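# Fold the unzipped laundry bag's lid fully open

## Task

Swing the lid of the already unzipped laundry bag open until it will not go back any further. The task counts as done only if, at the end, both garments are still wholly inside the bag and both the bag and the bin are upright on the table.

## Robot and tools

Robot: two arms, left_arm and right_arm, each with six joints and a gripper. left_arm sits on the +y side of the scene; the names have nothing to do with sides of an image. Each base is bolted to a tilted plate, and both plates hang from one metal frame behind the arms. A "too close" message treats an arm's plate and its half of the frame as part of that arm. Calibrated bases in the scene frame: left_arm at (+0.038, +0.326, +0.115) m, quat_wxyz (+0.997, -0.062, +0.048, -0.011); right_arm at (-0.049, -0.324, +0.115) m, quat_wxyz (+0.997, +0.062, +0.048, +0.001).

Frames: the scene frame has its origin at table-top height, halfway between the two nominal bases, +x reaching out over the table, +z up. Fixed cameras and the table use it. Each arm's hand position, orientation, velocities and wrist-camera pose are reported in that arm's own base frame. A gripper's fingers point along its +z and close along its y; end_effector_position is the point between the pads, about 1 cm short of the tips. Reported hand poses can be wrong by a few cm, more at long reach.

Joint order, used in every row and every per-joint list: shoulder, elbow, waist, wrist pitch, wrist yaw, wrist roll. Stated ranges (rad): shoulder 0.000 to 3.142, elbow 0.000 to 3.142, waist -2.618 to 3.054, wrist pitch -1.571 to 1.571, wrist yaw -1.571 to 1.571, wrist roll -2.094 to 2.094. True ends may differ by up to 0.059 rad.

A row is one flat list of 14 numbers, each in [-1, 1], covering both arms even if only one moves: left_arm's six joints then its opening, then right_arm's six joints then its opening. Joint entries are offsets, scaled so 1.0 equals 2.224 rad for shoulder, elbow and waist and 8.485 rad for the three wrist joints. They count from the Joint targets in force when the action (or move) begins, not from the previous row, so resending the same offset in a new action moves the joint again. Opening is absolute: +1 fully open, -1 shut. To keep a gripper unchanged resend its current command; 0 is a real half-way command. Sending 0 for all of an arm's joints re-commands its current targets.

execute_actions(actions, cameras): actions is a list of up to 15 actions; each action is a list of up to 15 rows, one row per 1/30 s step, the last row repeated to fill 15 steps. An empty list just reports state and images. An action is rejected for both arms if it would push a joint more than 0.059 rad beyond its range; a malformed action, or a first action failing that check, voids the whole call. Per step each joint target can lead its measured angle by at most 0.339 rad (big three) or 2.2 rad (wrists), and if targets would put a gripper over 200 mm from where it is, that arm's targets are pulled back; big moves may need several actions.

move(target, speed, blend, opening_speed, blocking, cameras): target is one 14-number row or a list of up to 15 rows; every row's joint offsets count from the same starting Joint targets, not from the previous row. speed is rad/s for the joint with farthest to go, 0.01 to 12.57, default 0.5, one value or one per target. blend (rad) rounds corners between listed targets; 0 stops at each. opening_speed, at least 0.2 per second on the -1 to +1 scale, ramps the gripper; use a low value when closing on soft things. Paths take at least 0.5 s; beyond 10 s they stop short. Moves do not avoid obstacles or the other arm. blocking=false returns after about 0.5 s while motion continues. The result adds a "move:" line: done, off_target (resting more than 0.035 rad away), moving, held or fault, and limits=held if steps were withheld. Neither done nor off_target tells you about contact.

wait(seconds 0 to 10, cameras): lets time pass holding the last commands. stop(cameras): brakes a running move. zoom_image(camera, region [x0, y0, x1, y1] in pixels, at most 504 by 504): enlarges part of a camera's latest image. finished_scene(scene=1): ends for good; only call it when the lid is fully back and everything is settled.

Cameras: cam_head_left, cam_head_right, cam_high (896x504 each), cam_left_wrist, cam_right_wrist (672x504, fisheye). cameras=[] gives none; null or ["all"] gives all; an unknown name voids the call.

Result lines: Joint positions and Joint velocities, one block per arm in joint order (rad, rad/s) plus the finger-pad gap (m; 0.094 when fully open). "within noise" means the arm is still. Joint targets is the base for your next offsets. Tool commands shows each gripper command. grip_measured is opening on the command scale, reading a little wide when empty; it keeps following your command after touching, so it won't show contact. "joint sent to its limit" means a joint was clipped at its end. "joint command not followed" means the clearance check altered targets. Joint torques include the arm's own weight; joints 1 to 3 wrap around at ±28 N m. Action calls also list joint angles at some steps.

Avoid: any collision or squeeze between the two arms (including one gripper closing on the other's fingers), which can end the scene; fast hits and hard pressing against the bag, lid or bin; tipping the bag or bin; pulling garments out; anything leaving the table. If an arm is stuck pushing, command its targets back past its measured positions. Avoid holding arms stretched out or straining: motors heat, a MOTOR HOT line warns at 75 °C, and at 90 °C the arm folds up and is lost. Loose objects may occasionally get nudged.

Each tool is called by a JSON object that holds its "op" and its "data", one argument or row to a line.

## Session

{"op": "execute_actions", "data": {
  "actions": []
}}

Scene clock: 0.00 s.
left_arm: end_effector_position=(+0.4130, -0.0422, +0.2778) grip_measured=+1.000 end_effector_quat_wxyz=(+0.776, +0.059, +0.590, +0.216) | right_arm: end_effector_position=(+0.3859, +0.0274, +0.2618) grip_measured=+1.000 end_effector_quat_wxyz=(+0.253, +0.177, +0.950, -0.044)
Joint names: [shoulder, elbow, waist, wrist pitch, wrist yaw, wrist roll]
Joint positions: left_arm=[1.544 0.505 -0.286 1.374 -0.434 0.516 0.094] | right_arm=[1.667 1.827 0.187 -1.275 0.259 0.494 0.094]
Joint velocities: within noise
Joint torques (N m): no reading
Motor temperatures (°C): left_arm=[27 35 25 34 26 25 23] | right_arm=[31 32 27 32 27 25 22]
Heat: left arm: 35 °C; right arm: 32 °C.
Joint targets: left_arm=[1.543 0.506 -0.287 1.364 -0.432 0.514] | right_arm=[1.657 1.837 0.189 -1.274 0.263 0.493]
Tool commands: left_gripper/opening=+1.0 right_gripper/opening=+1.0

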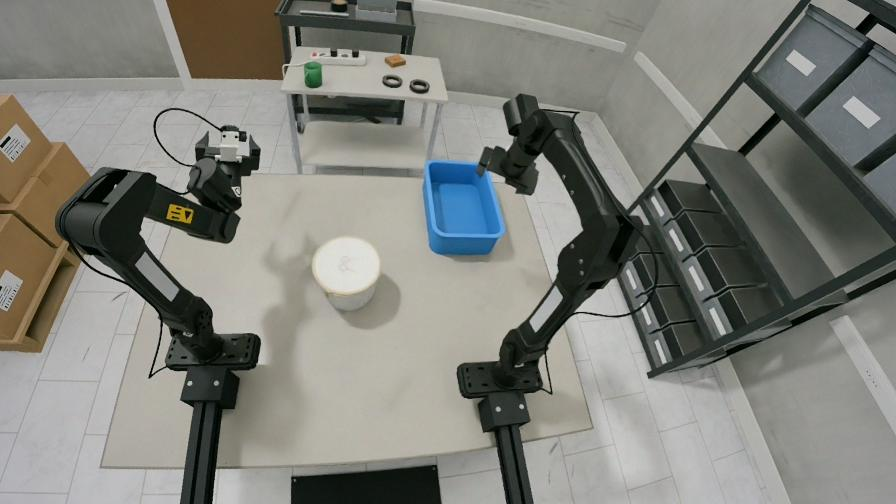

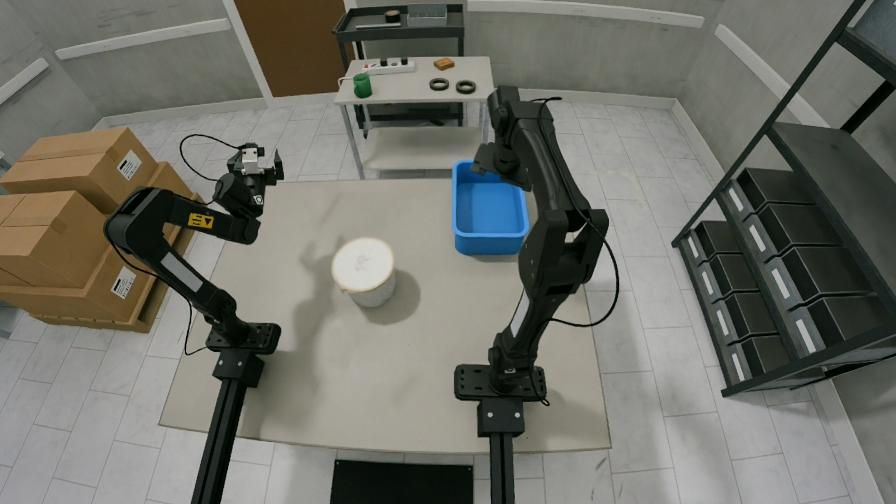

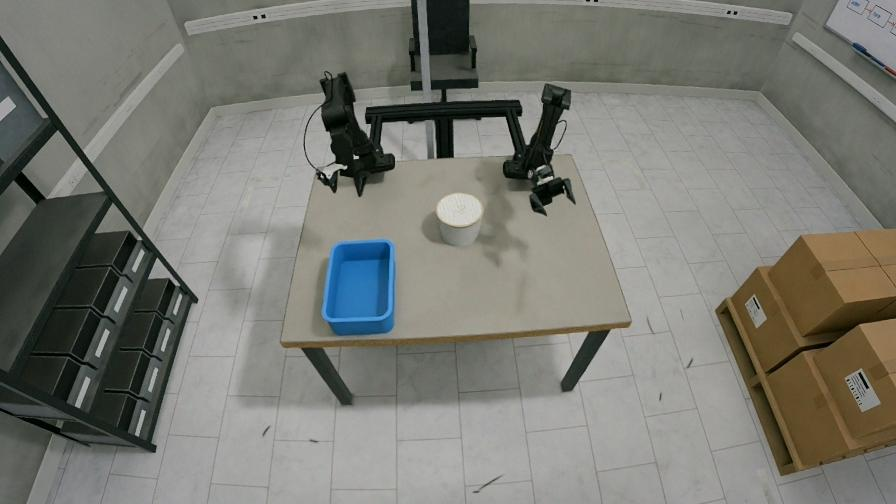

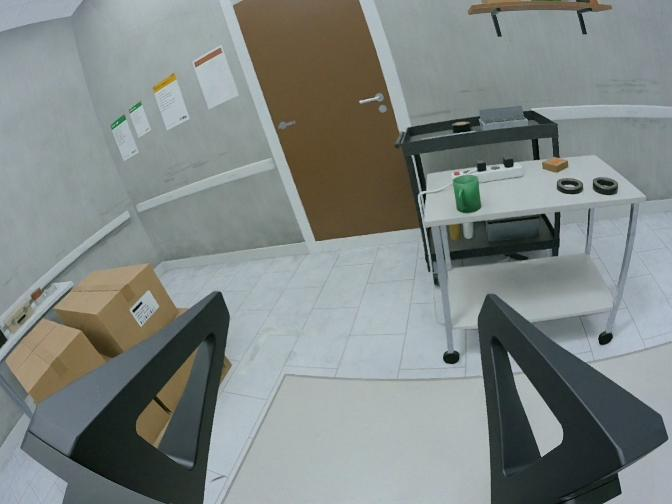

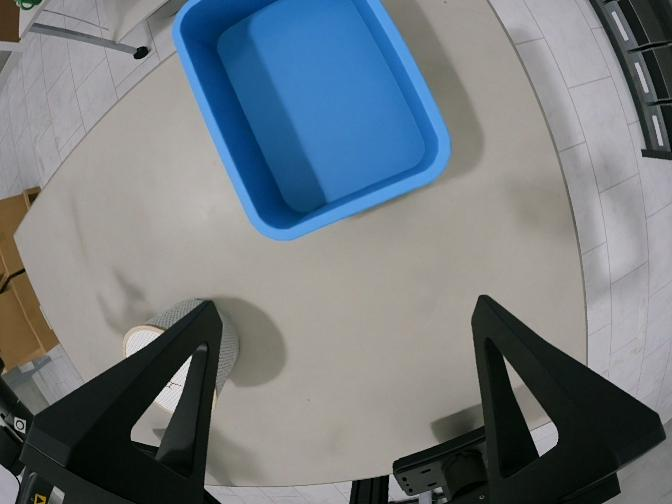

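{"op": "zoom_image", "data": {
  "camera": "cam_head_left",
  "region": [290, 220, 410, 320]
}}

{"op": "zoom_image", "data": {
  "camera": "cam_head_right",
  "region": [310, 220, 430, 320]
}}

{"op": "zoom_image", "data": {
  "camera": "cam_high",
  "region": [410, 180, 510, 260]
}}

{"op": "zoom_image", "data": {
  "camera": "cam_right_wrist",
  "region": [100, 280, 300, 430]
}}

Scaled by 4.200 from the camera's 896x504 image, which has a finer 1280x720 frame.

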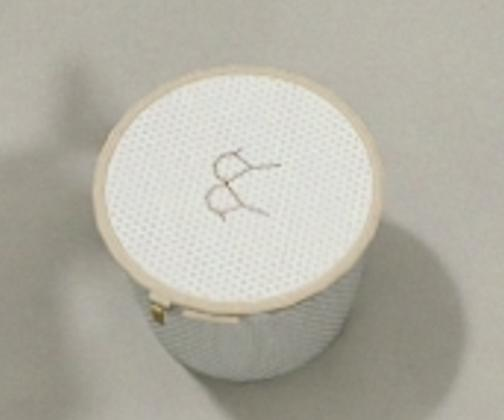

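Scaled by 4.200 from the camera's 896x504 image, which has a finer 1280x720 frame.

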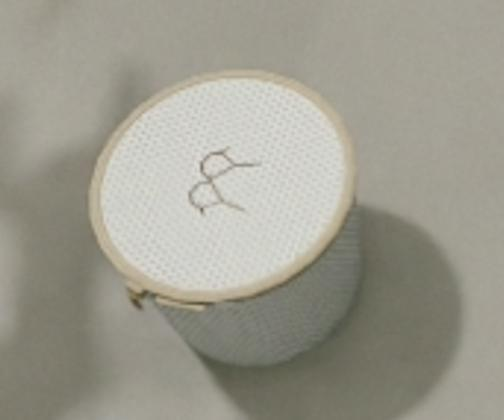

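Scaled by 5.040 from the camera's 896x504 image, which has a finer 1280x720 frame.

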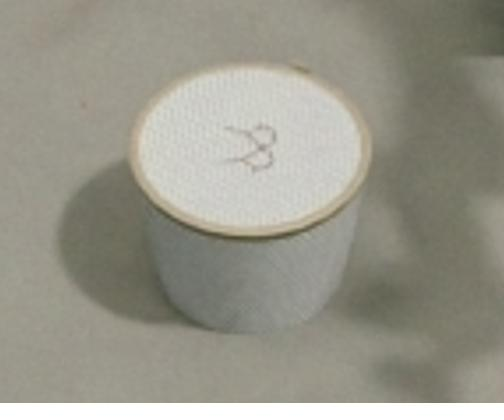

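Scaled by 2.520 from the camera's 672x504 image, which has a finer 960x720 frame.

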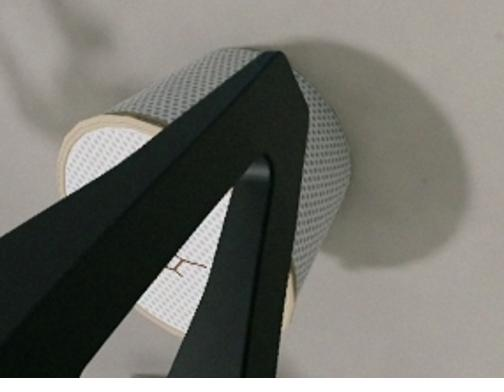

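{"op": "move", "data": {
  "target": [0.2671,0.1241,0.1097,-0.1245,0.2277,-0.1223,1,0,0,0,0,0,0,1],
  "speed": 1.2
}}

Scene clock: 207.43 s.
left_arm: end_effector_position=(+0.3046, -0.1918, +0.0463) grip_measured=+1.000 end_effector_quat_wxyz=(+0.009, +0.011, +0.733, -0.680) | right_arm: end_effector_position=(+0.3859, +0.0274, +0.2618) grip_measured=+1.000 end_effector_quat_wxyz=(+0.253, +0.177, +0.950, -0.044)
Joint names: [shoulder, elbow, waist, wrist pitch, wrist yaw, wrist roll]
Joint positions: left_arm=[2.11 0.764 -0.049 0.325 1.482 -0.523 0.094] | right_arm=[1.667 1.827 0.187 -1.275 0.259 0.494 0.094]
Joint velocities: within noise
Joint torques (N m): left_arm=[-7.53 6.06 -0.58 0.63 0.77 -0.04] | right_arm=[-8.4 6.48 1.01 0.82 0.11 -0.02]
Motor temperatures (°C): left_arm=[28 36 24 37 26 23 23] | right_arm=[36 33 26 30 26 25 22]
Heat: left arm: 37 °C; right arm: 36 °C.
Joint targets: left_arm=[2.137 0.782 -0.043 0.308 1.500 -0.524] | right_arm=[1.657 1.837 0.189 -1.274 0.263 0.493]
move: done
camera_calibration:
cam_left_wrist: T_world_to_cam=[[-0.0480734, -0.142768, 0.988588, -0.0528077], [-0.788284, 0.613258, 0.0502313, 0.37851], [-0.613431, -0.776873, -0.142023, 0.147279], [0, 0, 0, 1]] pos_world=[0.38618, -0.125247, 0.054109]

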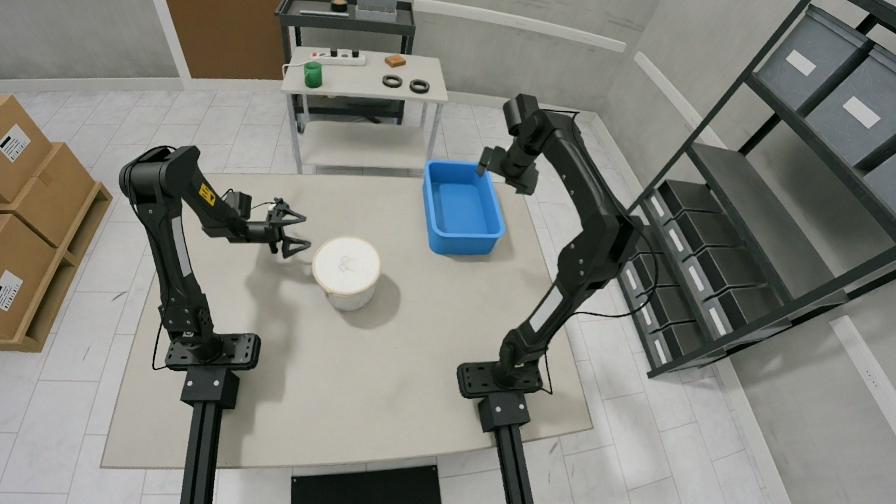

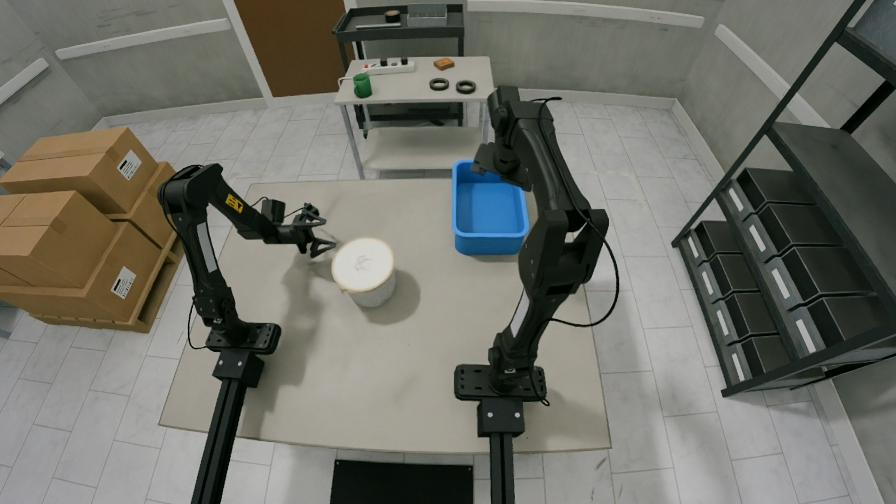

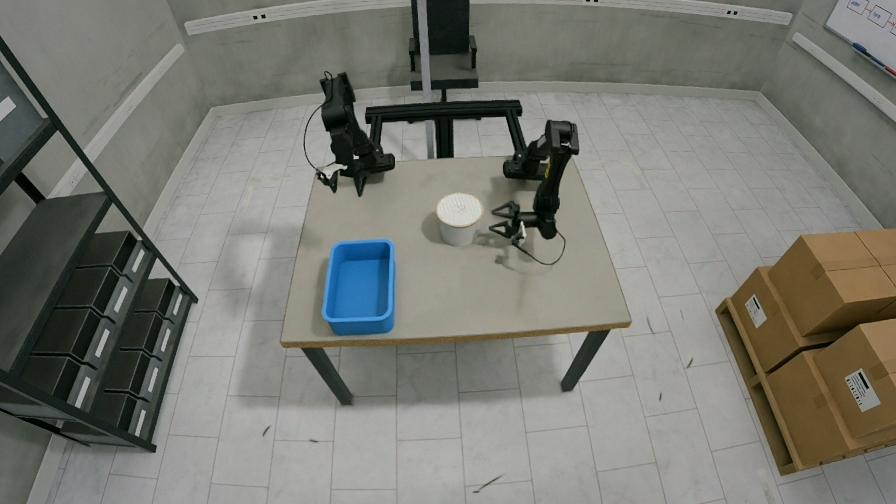

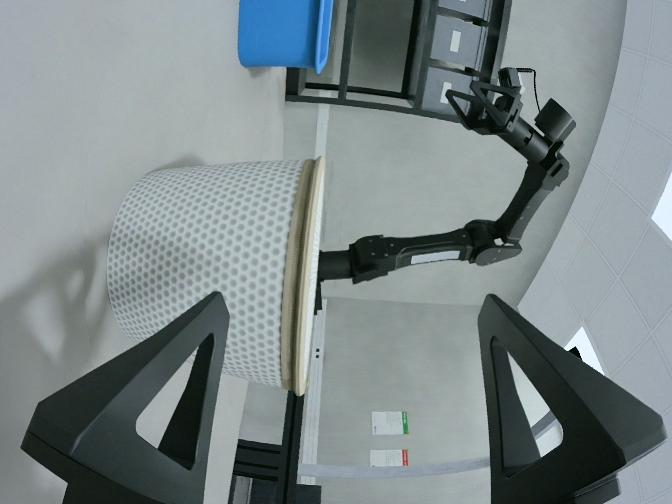

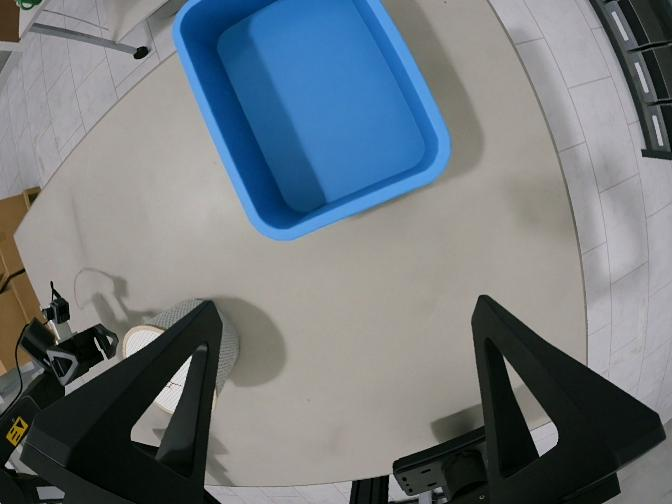

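{"op": "zoom_image", "data": {
  "camera": "cam_left_wrist",
  "region": [220, 140, 360, 410]
}}

Scaled by 1.867 from the camera's 672x504 image, which has a finer 960x720 frame.

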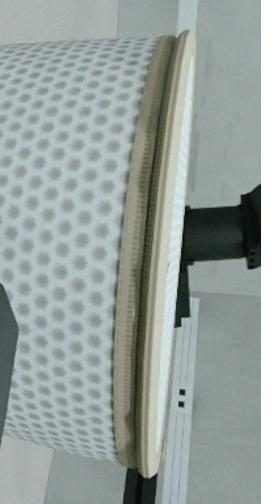

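{"op": "move", "data": {
  "target": [0.027,0.0477,-0.0571,-0.0054,-0.0118,0.0411,1,0,0,0,0,0,0,1],
  "cameras": ["cam_left_wrist","cam_head_left","cam_high"]
}}

{"op": "zoom_image", "data": {
  "camera": "cam_left_wrist",
  "region": [100, 60, 560, 480]
}}

{"op": "zoom_image", "data": {
  "camera": "cam_head_left",
  "region": [230, 180, 410, 320]
}}

{"op": "zoom_image", "data": {
  "camera": "cam_high",
  "region": [420, 160, 580, 270]
}}

Scene clock: 304.13 s.
left_arm: end_effector_position=(+0.3124, -0.2284, +0.0313) grip_measured=+1.000 end_effector_quat_wxyz=(+0.098, +0.166, +0.740, -0.645) | right_arm: end_effector_position=(+0.3859, +0.0274, +0.2618) grip_measured=+1.000 end_effector_quat_wxyz=(+0.253, +0.177, +0.950, -0.044)
Joint names: [shoulder, elbow, waist, wrist pitch, wrist yaw, wrist roll]
Joint positions: left_arm=[2.166 0.87 -0.164 0.279 1.395 -0.189 0.094] | right_arm=[1.667 1.827 0.187 -1.275 0.259 0.494 0.094]
Joint velocities: within noise
Joint torques (N m): left_arm=[-7.88 6.78 -1.59 0.71 0.57 0.14] | right_arm=[-8.4 6.48 1.02 0.82 0.11 -0.02]
Motor temperatures (°C): left_arm=[29 35 24 33 27 23 23] | right_arm=[37 33 26 29 26 25 22]
Heat: left arm: 35 °C; right arm: 37 °C.
Joint targets: left_arm=[2.197 0.888 -0.170 0.262 1.400 -0.175] | right_arm=[1.657 1.837 0.189 -1.274 0.263 0.493]
move: done
camera_calibration:
cam_left_wrist: T_world_to_cam=[[-0.39371, -0.176953, 0.902042, 0.060043], [-0.697747, 0.696381, -0.167934, 0.405417], [-0.598449, -0.695515, -0.397641, 0.143364], [0, 0, 0, 1]] pos_world=[0.392314, -0.171988, 0.0709295]
Images, in order (width x height): cam_head_left 896x504, cam_high 896x504, cam_left_wrist 672x504.

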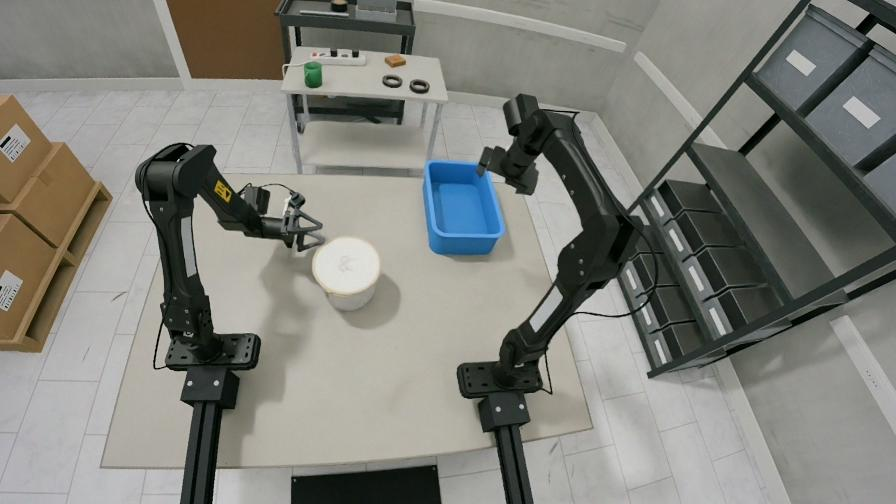

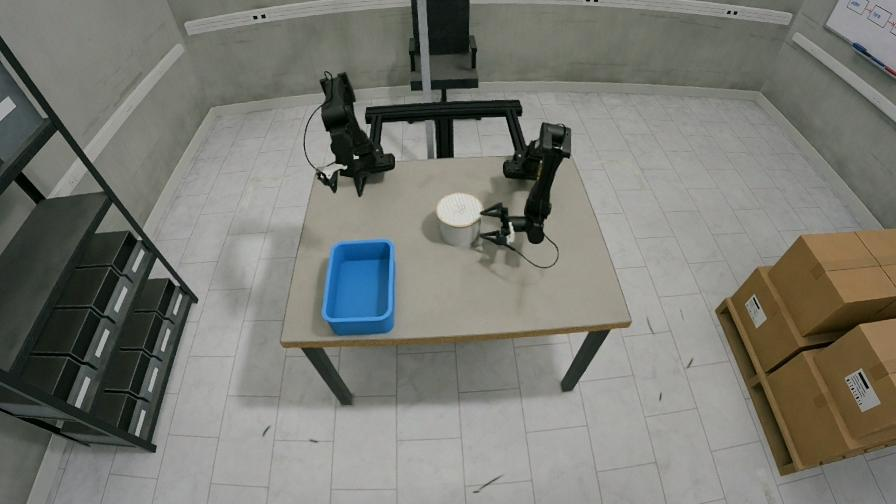

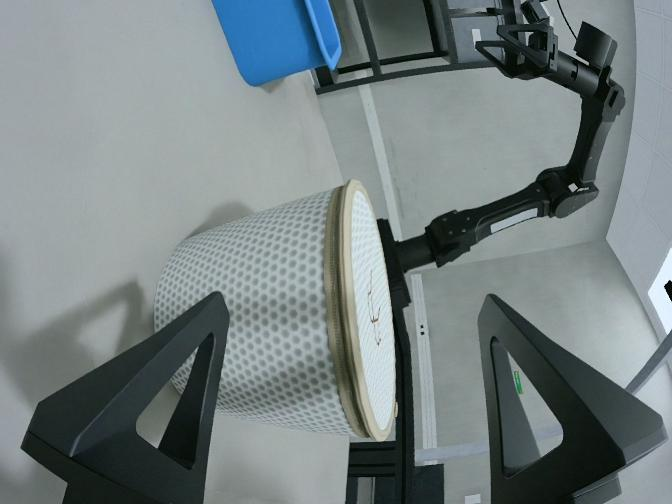

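Scaled by 1.096 from the camera's 672x504 image, which has a finer 960x720 frame.

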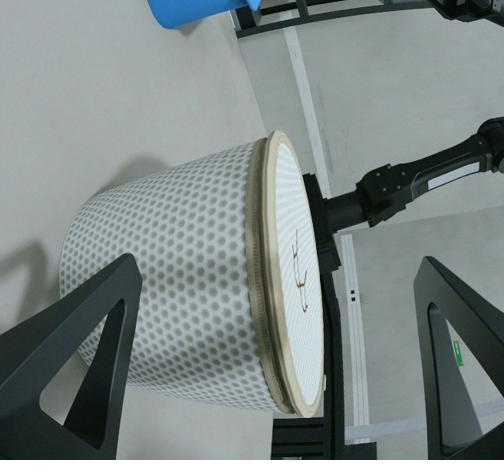

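Scaled by 2.800 from the camera's 896x504 image, which has a finer 1280x720 frame.

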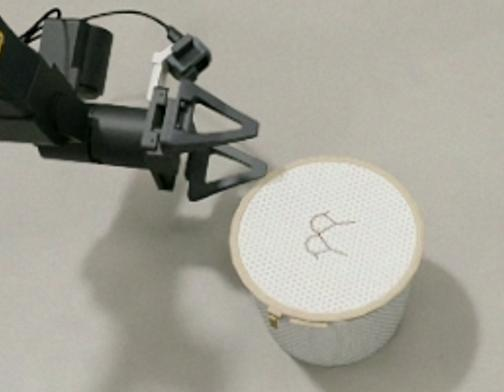

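Scaled by 3.150 from the camera's 896x504 image, which has a finer 1280x720 frame.

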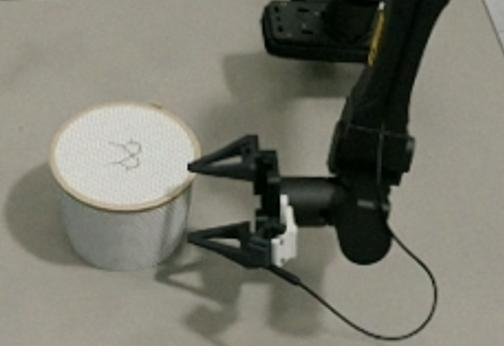

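{"op": "move", "data": {
  "target": [0.0414,0.0513,-0.058,-0.0026,0,0,1,0,0,0,0,0,0,1],
  "cameras": ["cam_left_wrist","cam_head_left","cam_high"],
  "speed": 0.25
}}

{"op": "zoom_image", "data": {
  "camera": "cam_head_left",
  "region": [270, 200, 410, 320]
}}

{"op": "zoom_image", "data": {
  "camera": "cam_high",
  "region": [420, 160, 580, 270]
}}

Scene clock: 323.13 s.
left_arm: end_effector_position=(+0.3030, -0.2743, +0.0194) grip_measured=+1.000 end_effector_quat_wxyz=(+0.056, +0.215, +0.727, -0.649) | right_arm: end_effector_position=(+0.3859, +0.0274, +0.2618) grip_measured=+1.000 end_effector_quat_wxyz=(+0.253, +0.177, +0.950, -0.044)
Joint names: [shoulder, elbow, waist, wrist pitch, wrist yaw, wrist roll]
Joint positions: left_arm=[2.257 0.983 -0.295 0.258 1.393 -0.187 0.094] | right_arm=[1.667 1.827 0.187 -1.275 0.259 0.494 0.094]
Joint velocities: within noise
Joint torques (N m): left_arm=[-8.42 6.6 -1.78 0.69 0.63 0.12] | right_arm=[-8.39 6.48 1.02 0.83 0.11 -0.03]
Motor temperatures (°C): left_arm=[29 35 24 33 27 23 23] | right_arm=[37 33 26 29 26 25 22]
Heat: left arm: 35 °C; right arm: 37 °C.
Joint targets: left_arm=[2.289 1.002 -0.299 0.240 1.400 -0.175] | right_arm=[1.657 1.837 0.189 -1.274 0.263 0.493]
move: done
camera_calibration:
cam_left_wrist: T_world_to_cam=[[-0.415399, -0.124888, 0.901025, 0.0797268], [-0.600692, 0.781497, -0.168616, 0.422771], [-0.68309, -0.611282, -0.399653, 0.149825], [0, 0, 0, 1]] pos_world=[0.389418, -0.228853, 0.0593281]
Images, in order (width x height): cam_head_left 896x504, cam_high 896x504, cam_left_wrist 672x504.

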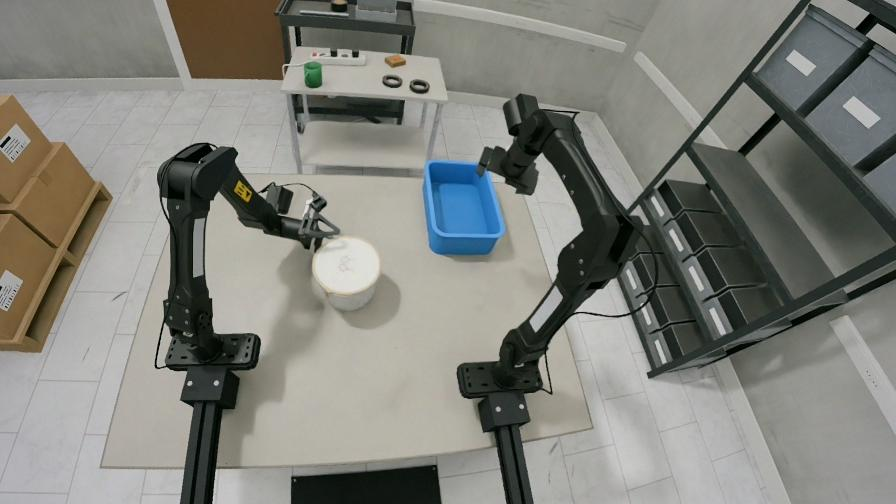

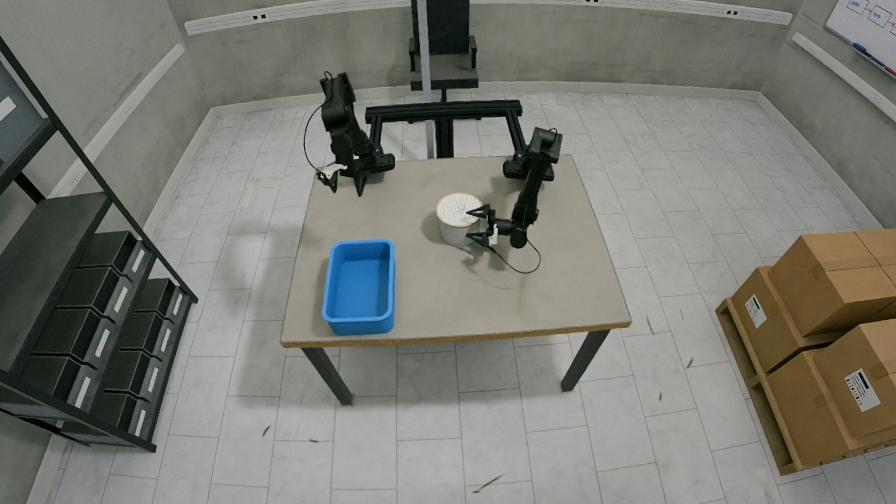

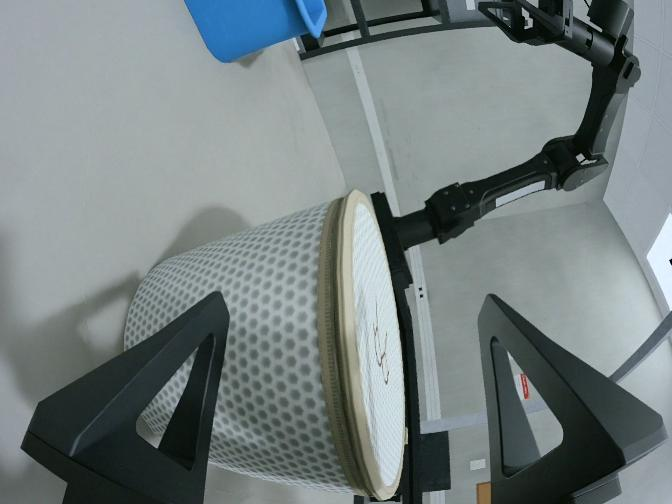

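Scaled by 3.600 from the camera's 896x504 image, which has a finer 1280x720 frame.

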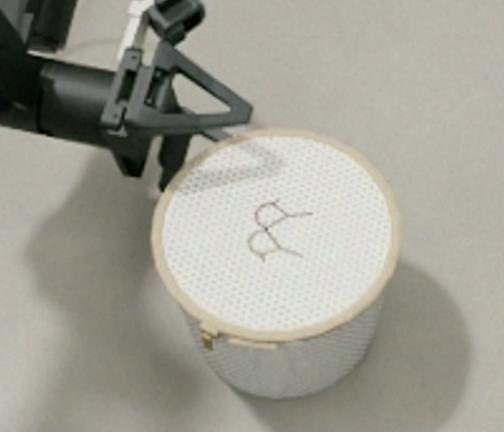

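Scaled by 3.150 from the camera's 896x504 image, which has a finer 1280x720 frame.

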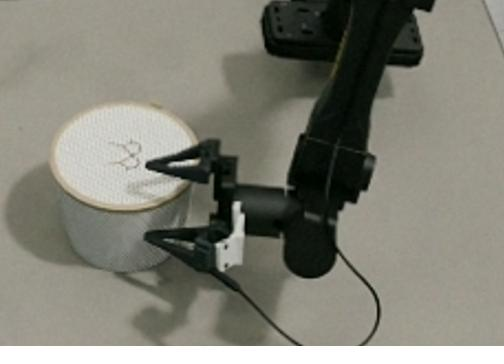

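{"op": "move", "data": {
  "target": [0.0516,0.1,-0.0479,-0.0127,0,0,1,0,0,0,0,0,0,1],
  "cameras": ["cam_left_wrist","cam_head_left","cam_high","cam_right_wrist"],
  "speed": 0.2
}}

{"op": "zoom_image", "data": {
  "camera": "cam_head_left",
  "region": [270, 200, 410, 320]
}}

{"op": "zoom_image", "data": {
  "camera": "cam_high",
  "region": [420, 160, 540, 270]
}}

Scene clock: 385.50 s.
left_arm: end_effector_position=(+0.3146, -0.3213, +0.0152) grip_measured=+1.000 end_effector_quat_wxyz=(+0.024, +0.253, +0.715, -0.651) | right_arm: end_effector_position=(+0.3859, +0.0274, +0.2618) grip_measured=+1.000 end_effector_quat_wxyz=(+0.253, +0.177, +0.950, -0.044)
Joint names: [shoulder, elbow, waist, wrist pitch, wrist yaw, wrist roll]
Joint positions: left_arm=[2.368 1.203 -0.398 0.15 1.393 -0.187 0.094] | right_arm=[1.667 1.827 0.187 -1.275 0.259 0.494 0.094]
Joint velocities: within noise
Joint torques (N m): left_arm=[-9.37 7.84 -2.04 0.68 0.61 0.11] | right_arm=[-8.4 6.48 1.02 0.82 0.1 -0.02]
Motor temperatures (°C): left_arm=[29 35 24 32 27 23 23] | right_arm=[37 33 26 28 26 25 22]
Heat: left arm: 35 °C; right arm: 37 °C.
Joint targets: left_arm=[2.404 1.225 -0.406 0.132 1.400 -0.175] | right_arm=[1.657 1.837 0.189 -1.274 0.263 0.493]
move: off_target (left_arm); left_arm: the shoulder is farthest, 0.036 rad from its target
camera_calibration:
cam_left_wrist: T_world_to_cam=[[-0.427908, -0.0808917, 0.900195, 0.100637], [-0.517101, 0.838785, -0.170431, 0.457881], [-0.741283, -0.538421, -0.400752, 0.169135], [0, 0, 0, 1]] pos_world=[0.405211, -0.284857, 0.0552254]
Images, in order (width x height): cam_head_left 896x504, cam_high 896x504, cam_left_wrist 672x504, cam_right_wrist 672x504.

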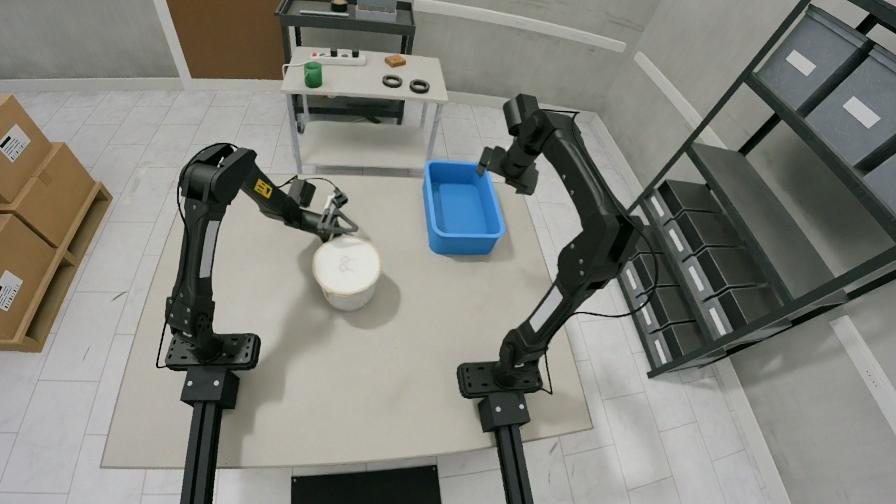

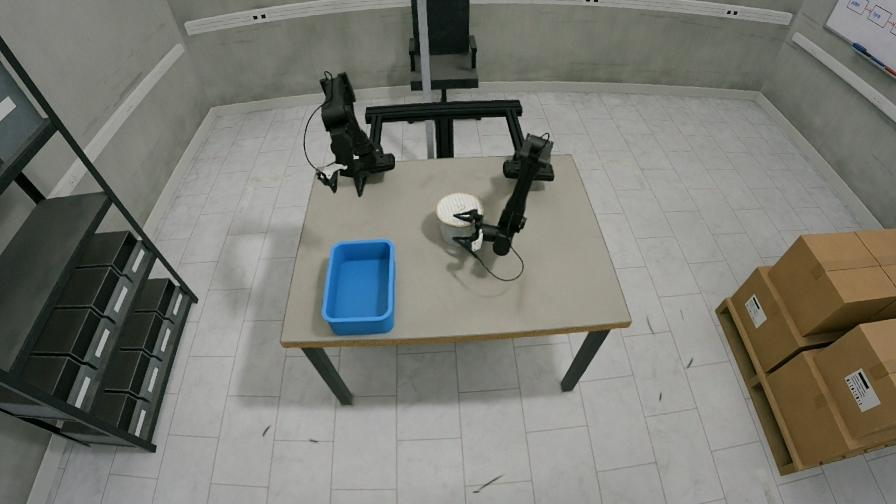

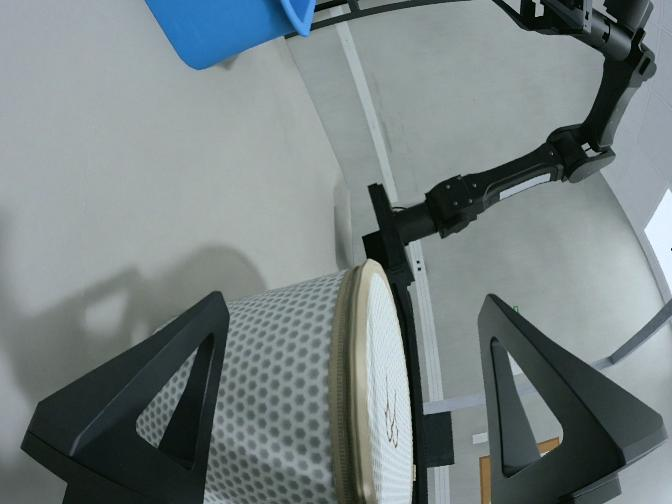

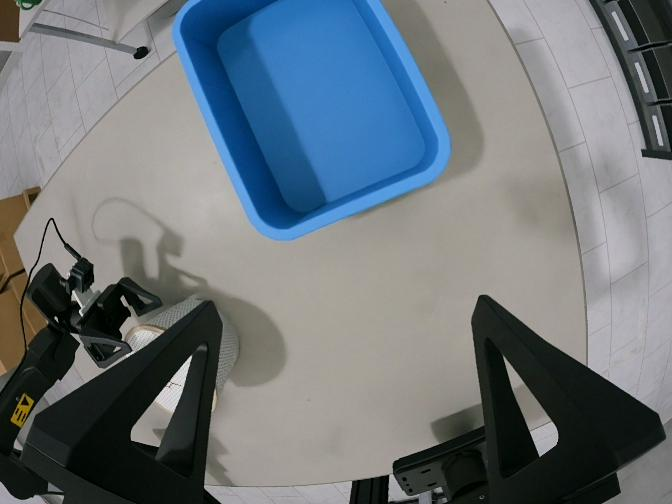

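Scaled by 3.600 from the camera's 896x504 image, which has a finer 1280x720 frame.

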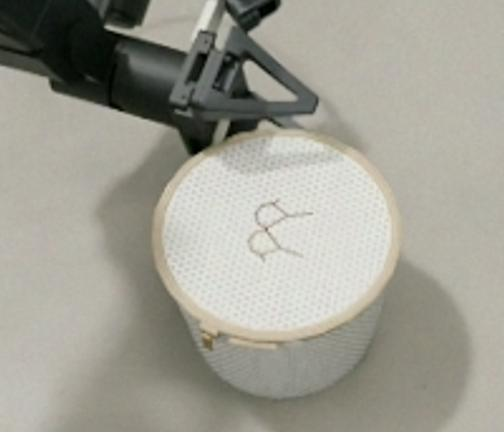

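Scaled by 4.200 from the camera's 896x504 image, which has a finer 1280x720 frame.

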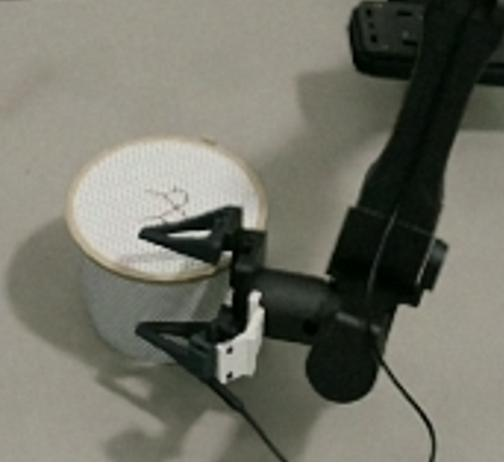

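{"op": "zoom_image", "data": {
  "camera": "cam_left_wrist",
  "region": [290, 240, 430, 400]
}}

Scaled by 3.150 from the camera's 672x504 image, which has a finer 960x720 frame.

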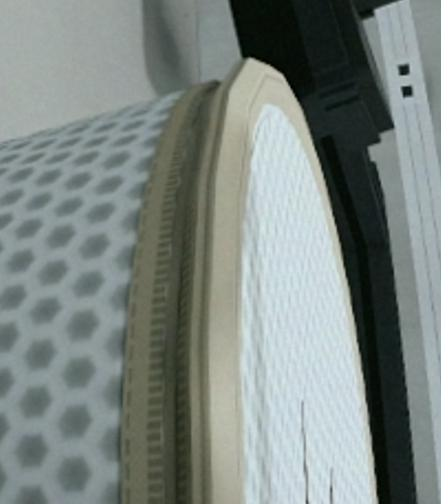

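{"op": "move", "data": {
  "target": [-0.0005,0,-0.0059,0,0,0,-0.45,0,0,0,0,0,0,1],
  "cameras": ["cam_left_wrist"],
  "speed": 0.2,
  "opening_speed": 0.8
}}

{"op": "zoom_image", "data": {
  "camera": "cam_left_wrist",
  "region": [270, 220, 430, 380]
}}

Scene clock: 440.17 s.
left_arm: end_effector_position=(+0.3106, -0.3249, +0.0151) grip_measured=-0.449 end_effector_quat_wxyz=(+0.020, +0.256, +0.714, -0.652) | right_arm: end_effector_position=(+0.3859, +0.0274, +0.2618) grip_measured=+1.000 end_effector_quat_wxyz=(+0.253, +0.177, +0.950, -0.044)
Joint names: [shoulder, elbow, waist, wrist pitch, wrist yaw, wrist roll]
Joint positions: left_arm=[2.368 1.203 -0.409 0.149 1.393 -0.187 0.026] | right_arm=[1.667 1.827 0.187 -1.275 0.259 0.494 0.094]
Joint velocities: within noise
Joint torques (N m): left_arm=[-9.65 7.92 -2.1 0.75 0.62 0.15] | right_arm=[-8.4 6.46 1.02 0.82 0.1 -0.03]
Motor temperatures (°C): left_arm=[31 35 24 31 27 23 23] | right_arm=[37 33 26 28 26 25 22]
Heat: left arm: 35 °C; right arm: 37 °C.
Joint targets: left_arm=[2.403 1.225 -0.419 0.132 1.400 -0.175] | right_arm=[1.657 1.837 0.189 -1.274 0.263 0.493]
move: done
camera_calibration:
cam_left_wrist: T_world_to_cam=[[-0.427917, -0.0762482, 0.900596, 0.100172], [-0.507344, 0.844904, -0.16953, 0.45788], [-0.74799, -0.529457, -0.400232, 0.169192], [0, 0, 0, 1]] pos_world=[0.401722, -0.289646, 0.0551267]
Images, in order (width x height): cam_left_wrist 672x504.

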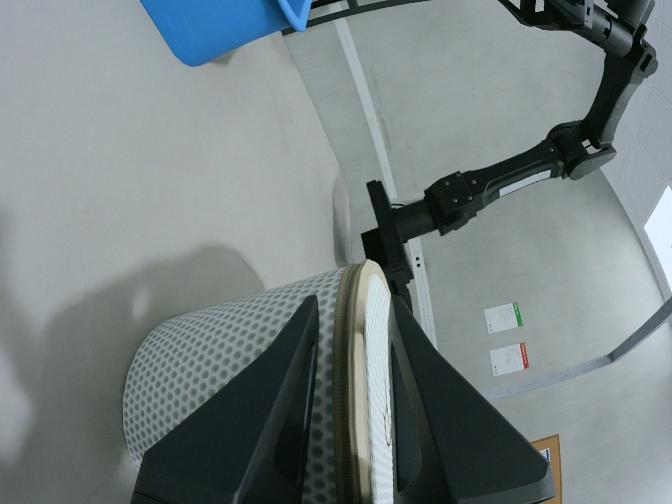

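Scaled by 3.150 from the camera's 672x504 image, which has a finer 960x720 frame.

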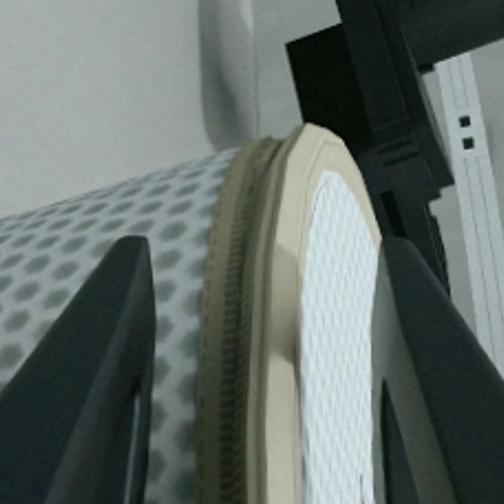

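{"op": "move", "data": {
  "target": [-0.0025,0,0,0,0,0,-0.68,0,0,0,0,0,0,1],
  "cameras": ["cam_left_wrist"],
  "speed": 0.2,
  "opening_speed": 0.4
}}

{"op": "zoom_image", "data": {
  "camera": "cam_left_wrist",
  "region": [270, 220, 430, 380]
}}

Scene clock: 451.13 s.
left_arm: end_effector_position=(+0.3107, -0.3249, +0.0151) grip_measured=-0.679 end_effector_quat_wxyz=(+0.020, +0.257, +0.714, -0.651) | right_arm: end_effector_position=(+0.3859, +0.0274, +0.2618) grip_measured=+1.000 end_effector_quat_wxyz=(+0.253, +0.177, +0.950, -0.044)
Joint names: [shoulder, elbow, waist, wrist pitch, wrist yaw, wrist roll]
Joint positions: left_arm=[2.368 1.203 -0.409 0.149 1.393 -0.187 0.015] | right_arm=[1.667 1.827 0.187 -1.275 0.259 0.494 0.094]
Joint velocities: within noise
Joint torques (N m): left_arm=[-10.3 7.91 -2.02 0.75 0.63 0.14] | right_arm=[-8.4 6.46 1.02 0.82 0.11 -0.02]
Motor temperatures (°C): left_arm=[31 35 24 31 27 23 23] | right_arm=[37 33 26 28 26 25 22]
Heat: left arm: 35 °C; right arm: 37 °C.
Joint targets: left_arm=[2.397 1.225 -0.419 0.132 1.400 -0.175] | right_arm=[1.657 1.837 0.189 -1.274 0.263 0.493]
move: done
camera_calibration:
cam_left_wrist: T_world_to_cam=[[-0.428323, -0.0764396, 0.900387, 0.100291], [-0.507373, 0.844865, -0.169636, 0.457886], [-0.747738, -0.529491, -0.400659, 0.169105], [0, 0, 0, 1]] pos_world=[0.401722, -0.289646, 0.0551264]
Images, in order (width x height): cam_left_wrist 672x504.

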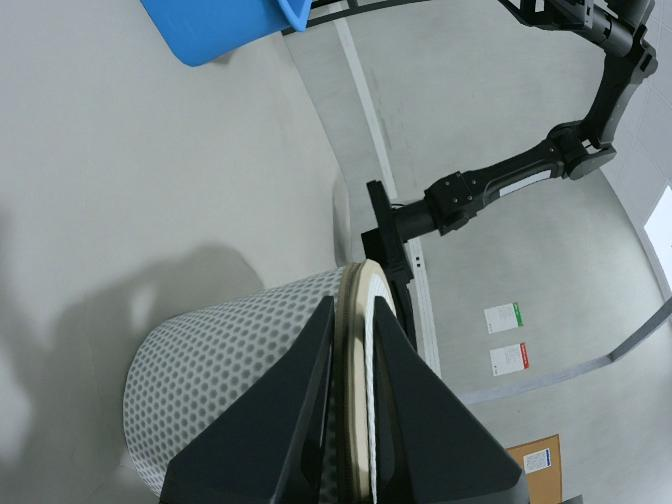

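Scaled by 3.150 from the camera's 672x504 image, which has a finer 960x720 frame.

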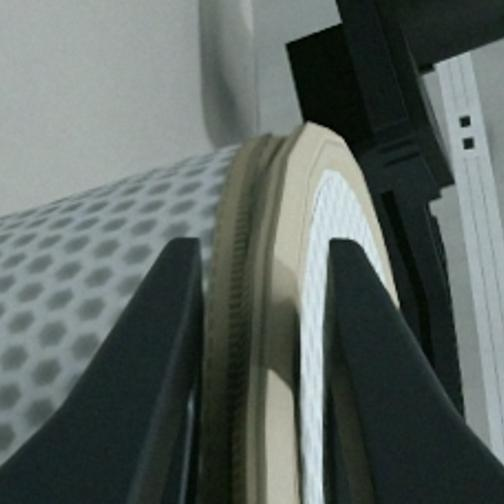

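{"op": "move", "data": {
  "target": [-0.004,0,0,0,0,0,-0.77,0,0,0,0,0,0,1],
  "cameras": ["cam_left_wrist"],
  "speed": 0.2,
  "opening_speed": 0.4
}}

{"op": "zoom_image", "data": {
  "camera": "cam_left_wrist",
  "region": [270, 220, 430, 380]
}}

Scene clock: 464.37 s.
left_arm: end_effector_position=(+0.3107, -0.3249, +0.0151) grip_measured=-0.769 end_effector_quat_wxyz=(+0.020, +0.257, +0.714, -0.651) | right_arm: end_effector_position=(+0.3859, +0.0274, +0.2618) grip_measured=+1.000 end_effector_quat_wxyz=(+0.253, +0.177, +0.950, -0.044)
Joint names: [shoulder, elbow, waist, wrist pitch, wrist yaw, wrist roll]
Joint positions: left_arm=[2.368 1.203 -0.409 0.149 1.393 -0.187 0.011] | right_arm=[1.667 1.827 0.187 -1.275 0.259 0.494 0.094]
Joint velocities: within noise
Joint torques (N m): left_arm=[-10.95 7.8 -2.3 0.74 0.58 0.11] | right_arm=[-8.42 6.46 1.02 0.82 0.11 -0.02]
Motor temperatures (°C): left_arm=[32 35 24 31 27 23 23] | right_arm=[37 33 26 28 26 25 22]
Heat: left arm: 35 °C; right arm: 37 °C.
Joint targets: left_arm=[2.388 1.225 -0.419 0.132 1.400 -0.175] | right_arm=[1.657 1.837 0.189 -1.274 0.263 0.493]
move: done
camera_calibration:
cam_left_wrist: T_world_to_cam=[[-0.428323, -0.0764396, 0.900387, 0.100291], [-0.507373, 0.844865, -0.169636, 0.457886], [-0.747738, -0.529491, -0.400659, 0.169105], [0, 0, 0, 1]] pos_world=[0.401722, -0.289646, 0.0551264]
Images, in order (width x height): cam_left_wrist 672x504.

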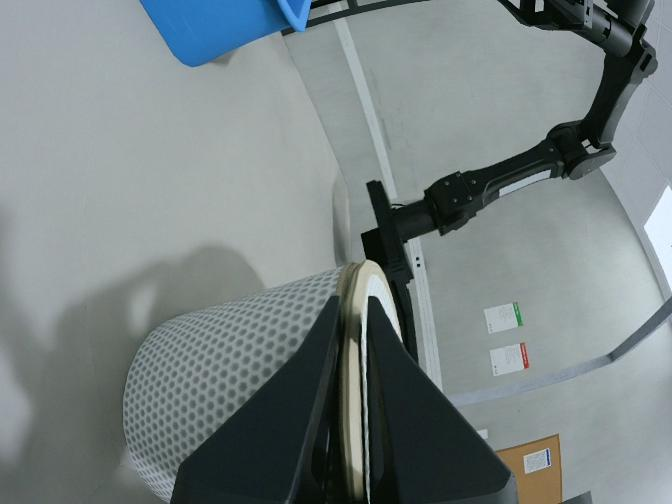

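Scaled by 3.150 from the camera's 672x504 image, which has a finer 960x720 frame.

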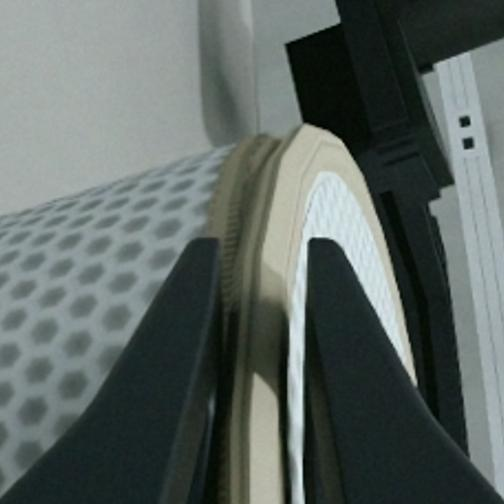

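{"op": "move", "data": {
  "target": [-0.006,0,0,0,0,0,-0.77,0,0,0,0,0,0,1],
  "cameras": ["cam_left_wrist"],
  "speed": 0.2
}}

{"op": "zoom_image", "data": {
  "camera": "cam_left_wrist",
  "region": [270, 220, 430, 380]
}}

Scene clock: 474.67 s.
left_arm: end_effector_position=(+0.3107, -0.3249, +0.0151) grip_measured=-0.769 end_effector_quat_wxyz=(+0.020, +0.257, +0.714, -0.651) | right_arm: end_effector_position=(+0.3859, +0.0274, +0.2618) grip_measured=+1.000 end_effector_quat_wxyz=(+0.253, +0.177, +0.950, -0.044)
Joint names: [shoulder, elbow, waist, wrist pitch, wrist yaw, wrist roll]
Joint positions: left_arm=[2.368 1.203 -0.409 0.149 1.393 -0.187 0.011] | right_arm=[1.667 1.827 0.187 -1.275 0.259 0.494 0.094]
Joint velocities: within noise
Joint torques (N m): left_arm=[-11.86 7.69 -2.18 0.7 0.64 0.15] | right_arm=[-8.4 6.48 1.02 0.82 0.11 -0.02]
Motor temperatures (°C): left_arm=[32 35 24 31 27 23 23] | right_arm=[37 33 26 28 26 25 22]
Heat: left arm: 35 °C; right arm: 37 °C.
Joint targets: left_arm=[2.375 1.225 -0.419 0.132 1.400 -0.175] | right_arm=[1.657 1.837 0.189 -1.274 0.263 0.493]
move: done
camera_calibration:
cam_left_wrist: T_world_to_cam=[[-0.428323, -0.0764396, 0.900387, 0.100291], [-0.507373, 0.844865, -0.169636, 0.457886], [-0.747738, -0.529491, -0.400659, 0.169105], [0, 0, 0, 1]] pos_world=[0.401722, -0.289646, 0.0551264]
Images, in order (width x height): cam_left_wrist 672x504.

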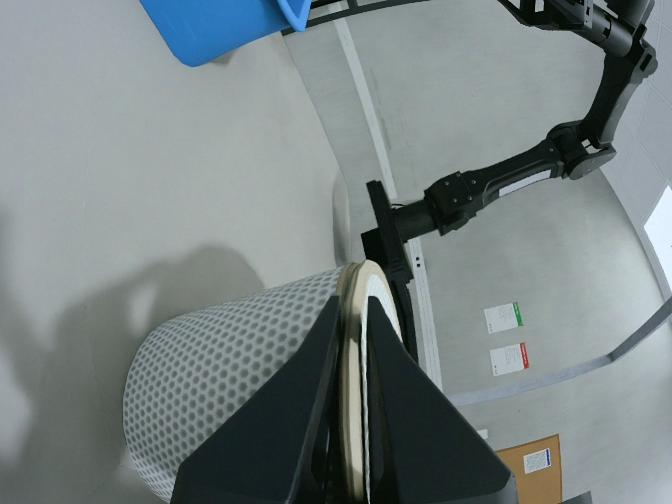

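Scaled by 3.150 from the camera's 672x504 image, which has a finer 960x720 frame.

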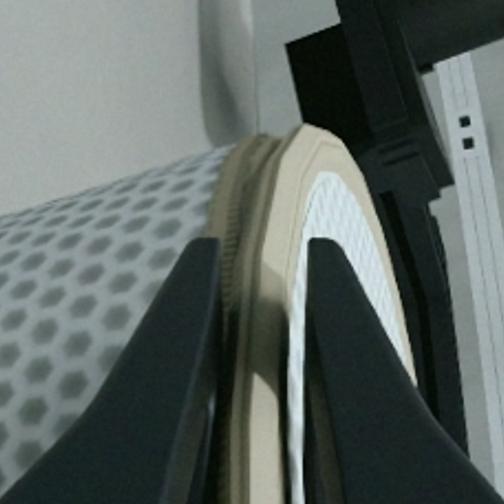

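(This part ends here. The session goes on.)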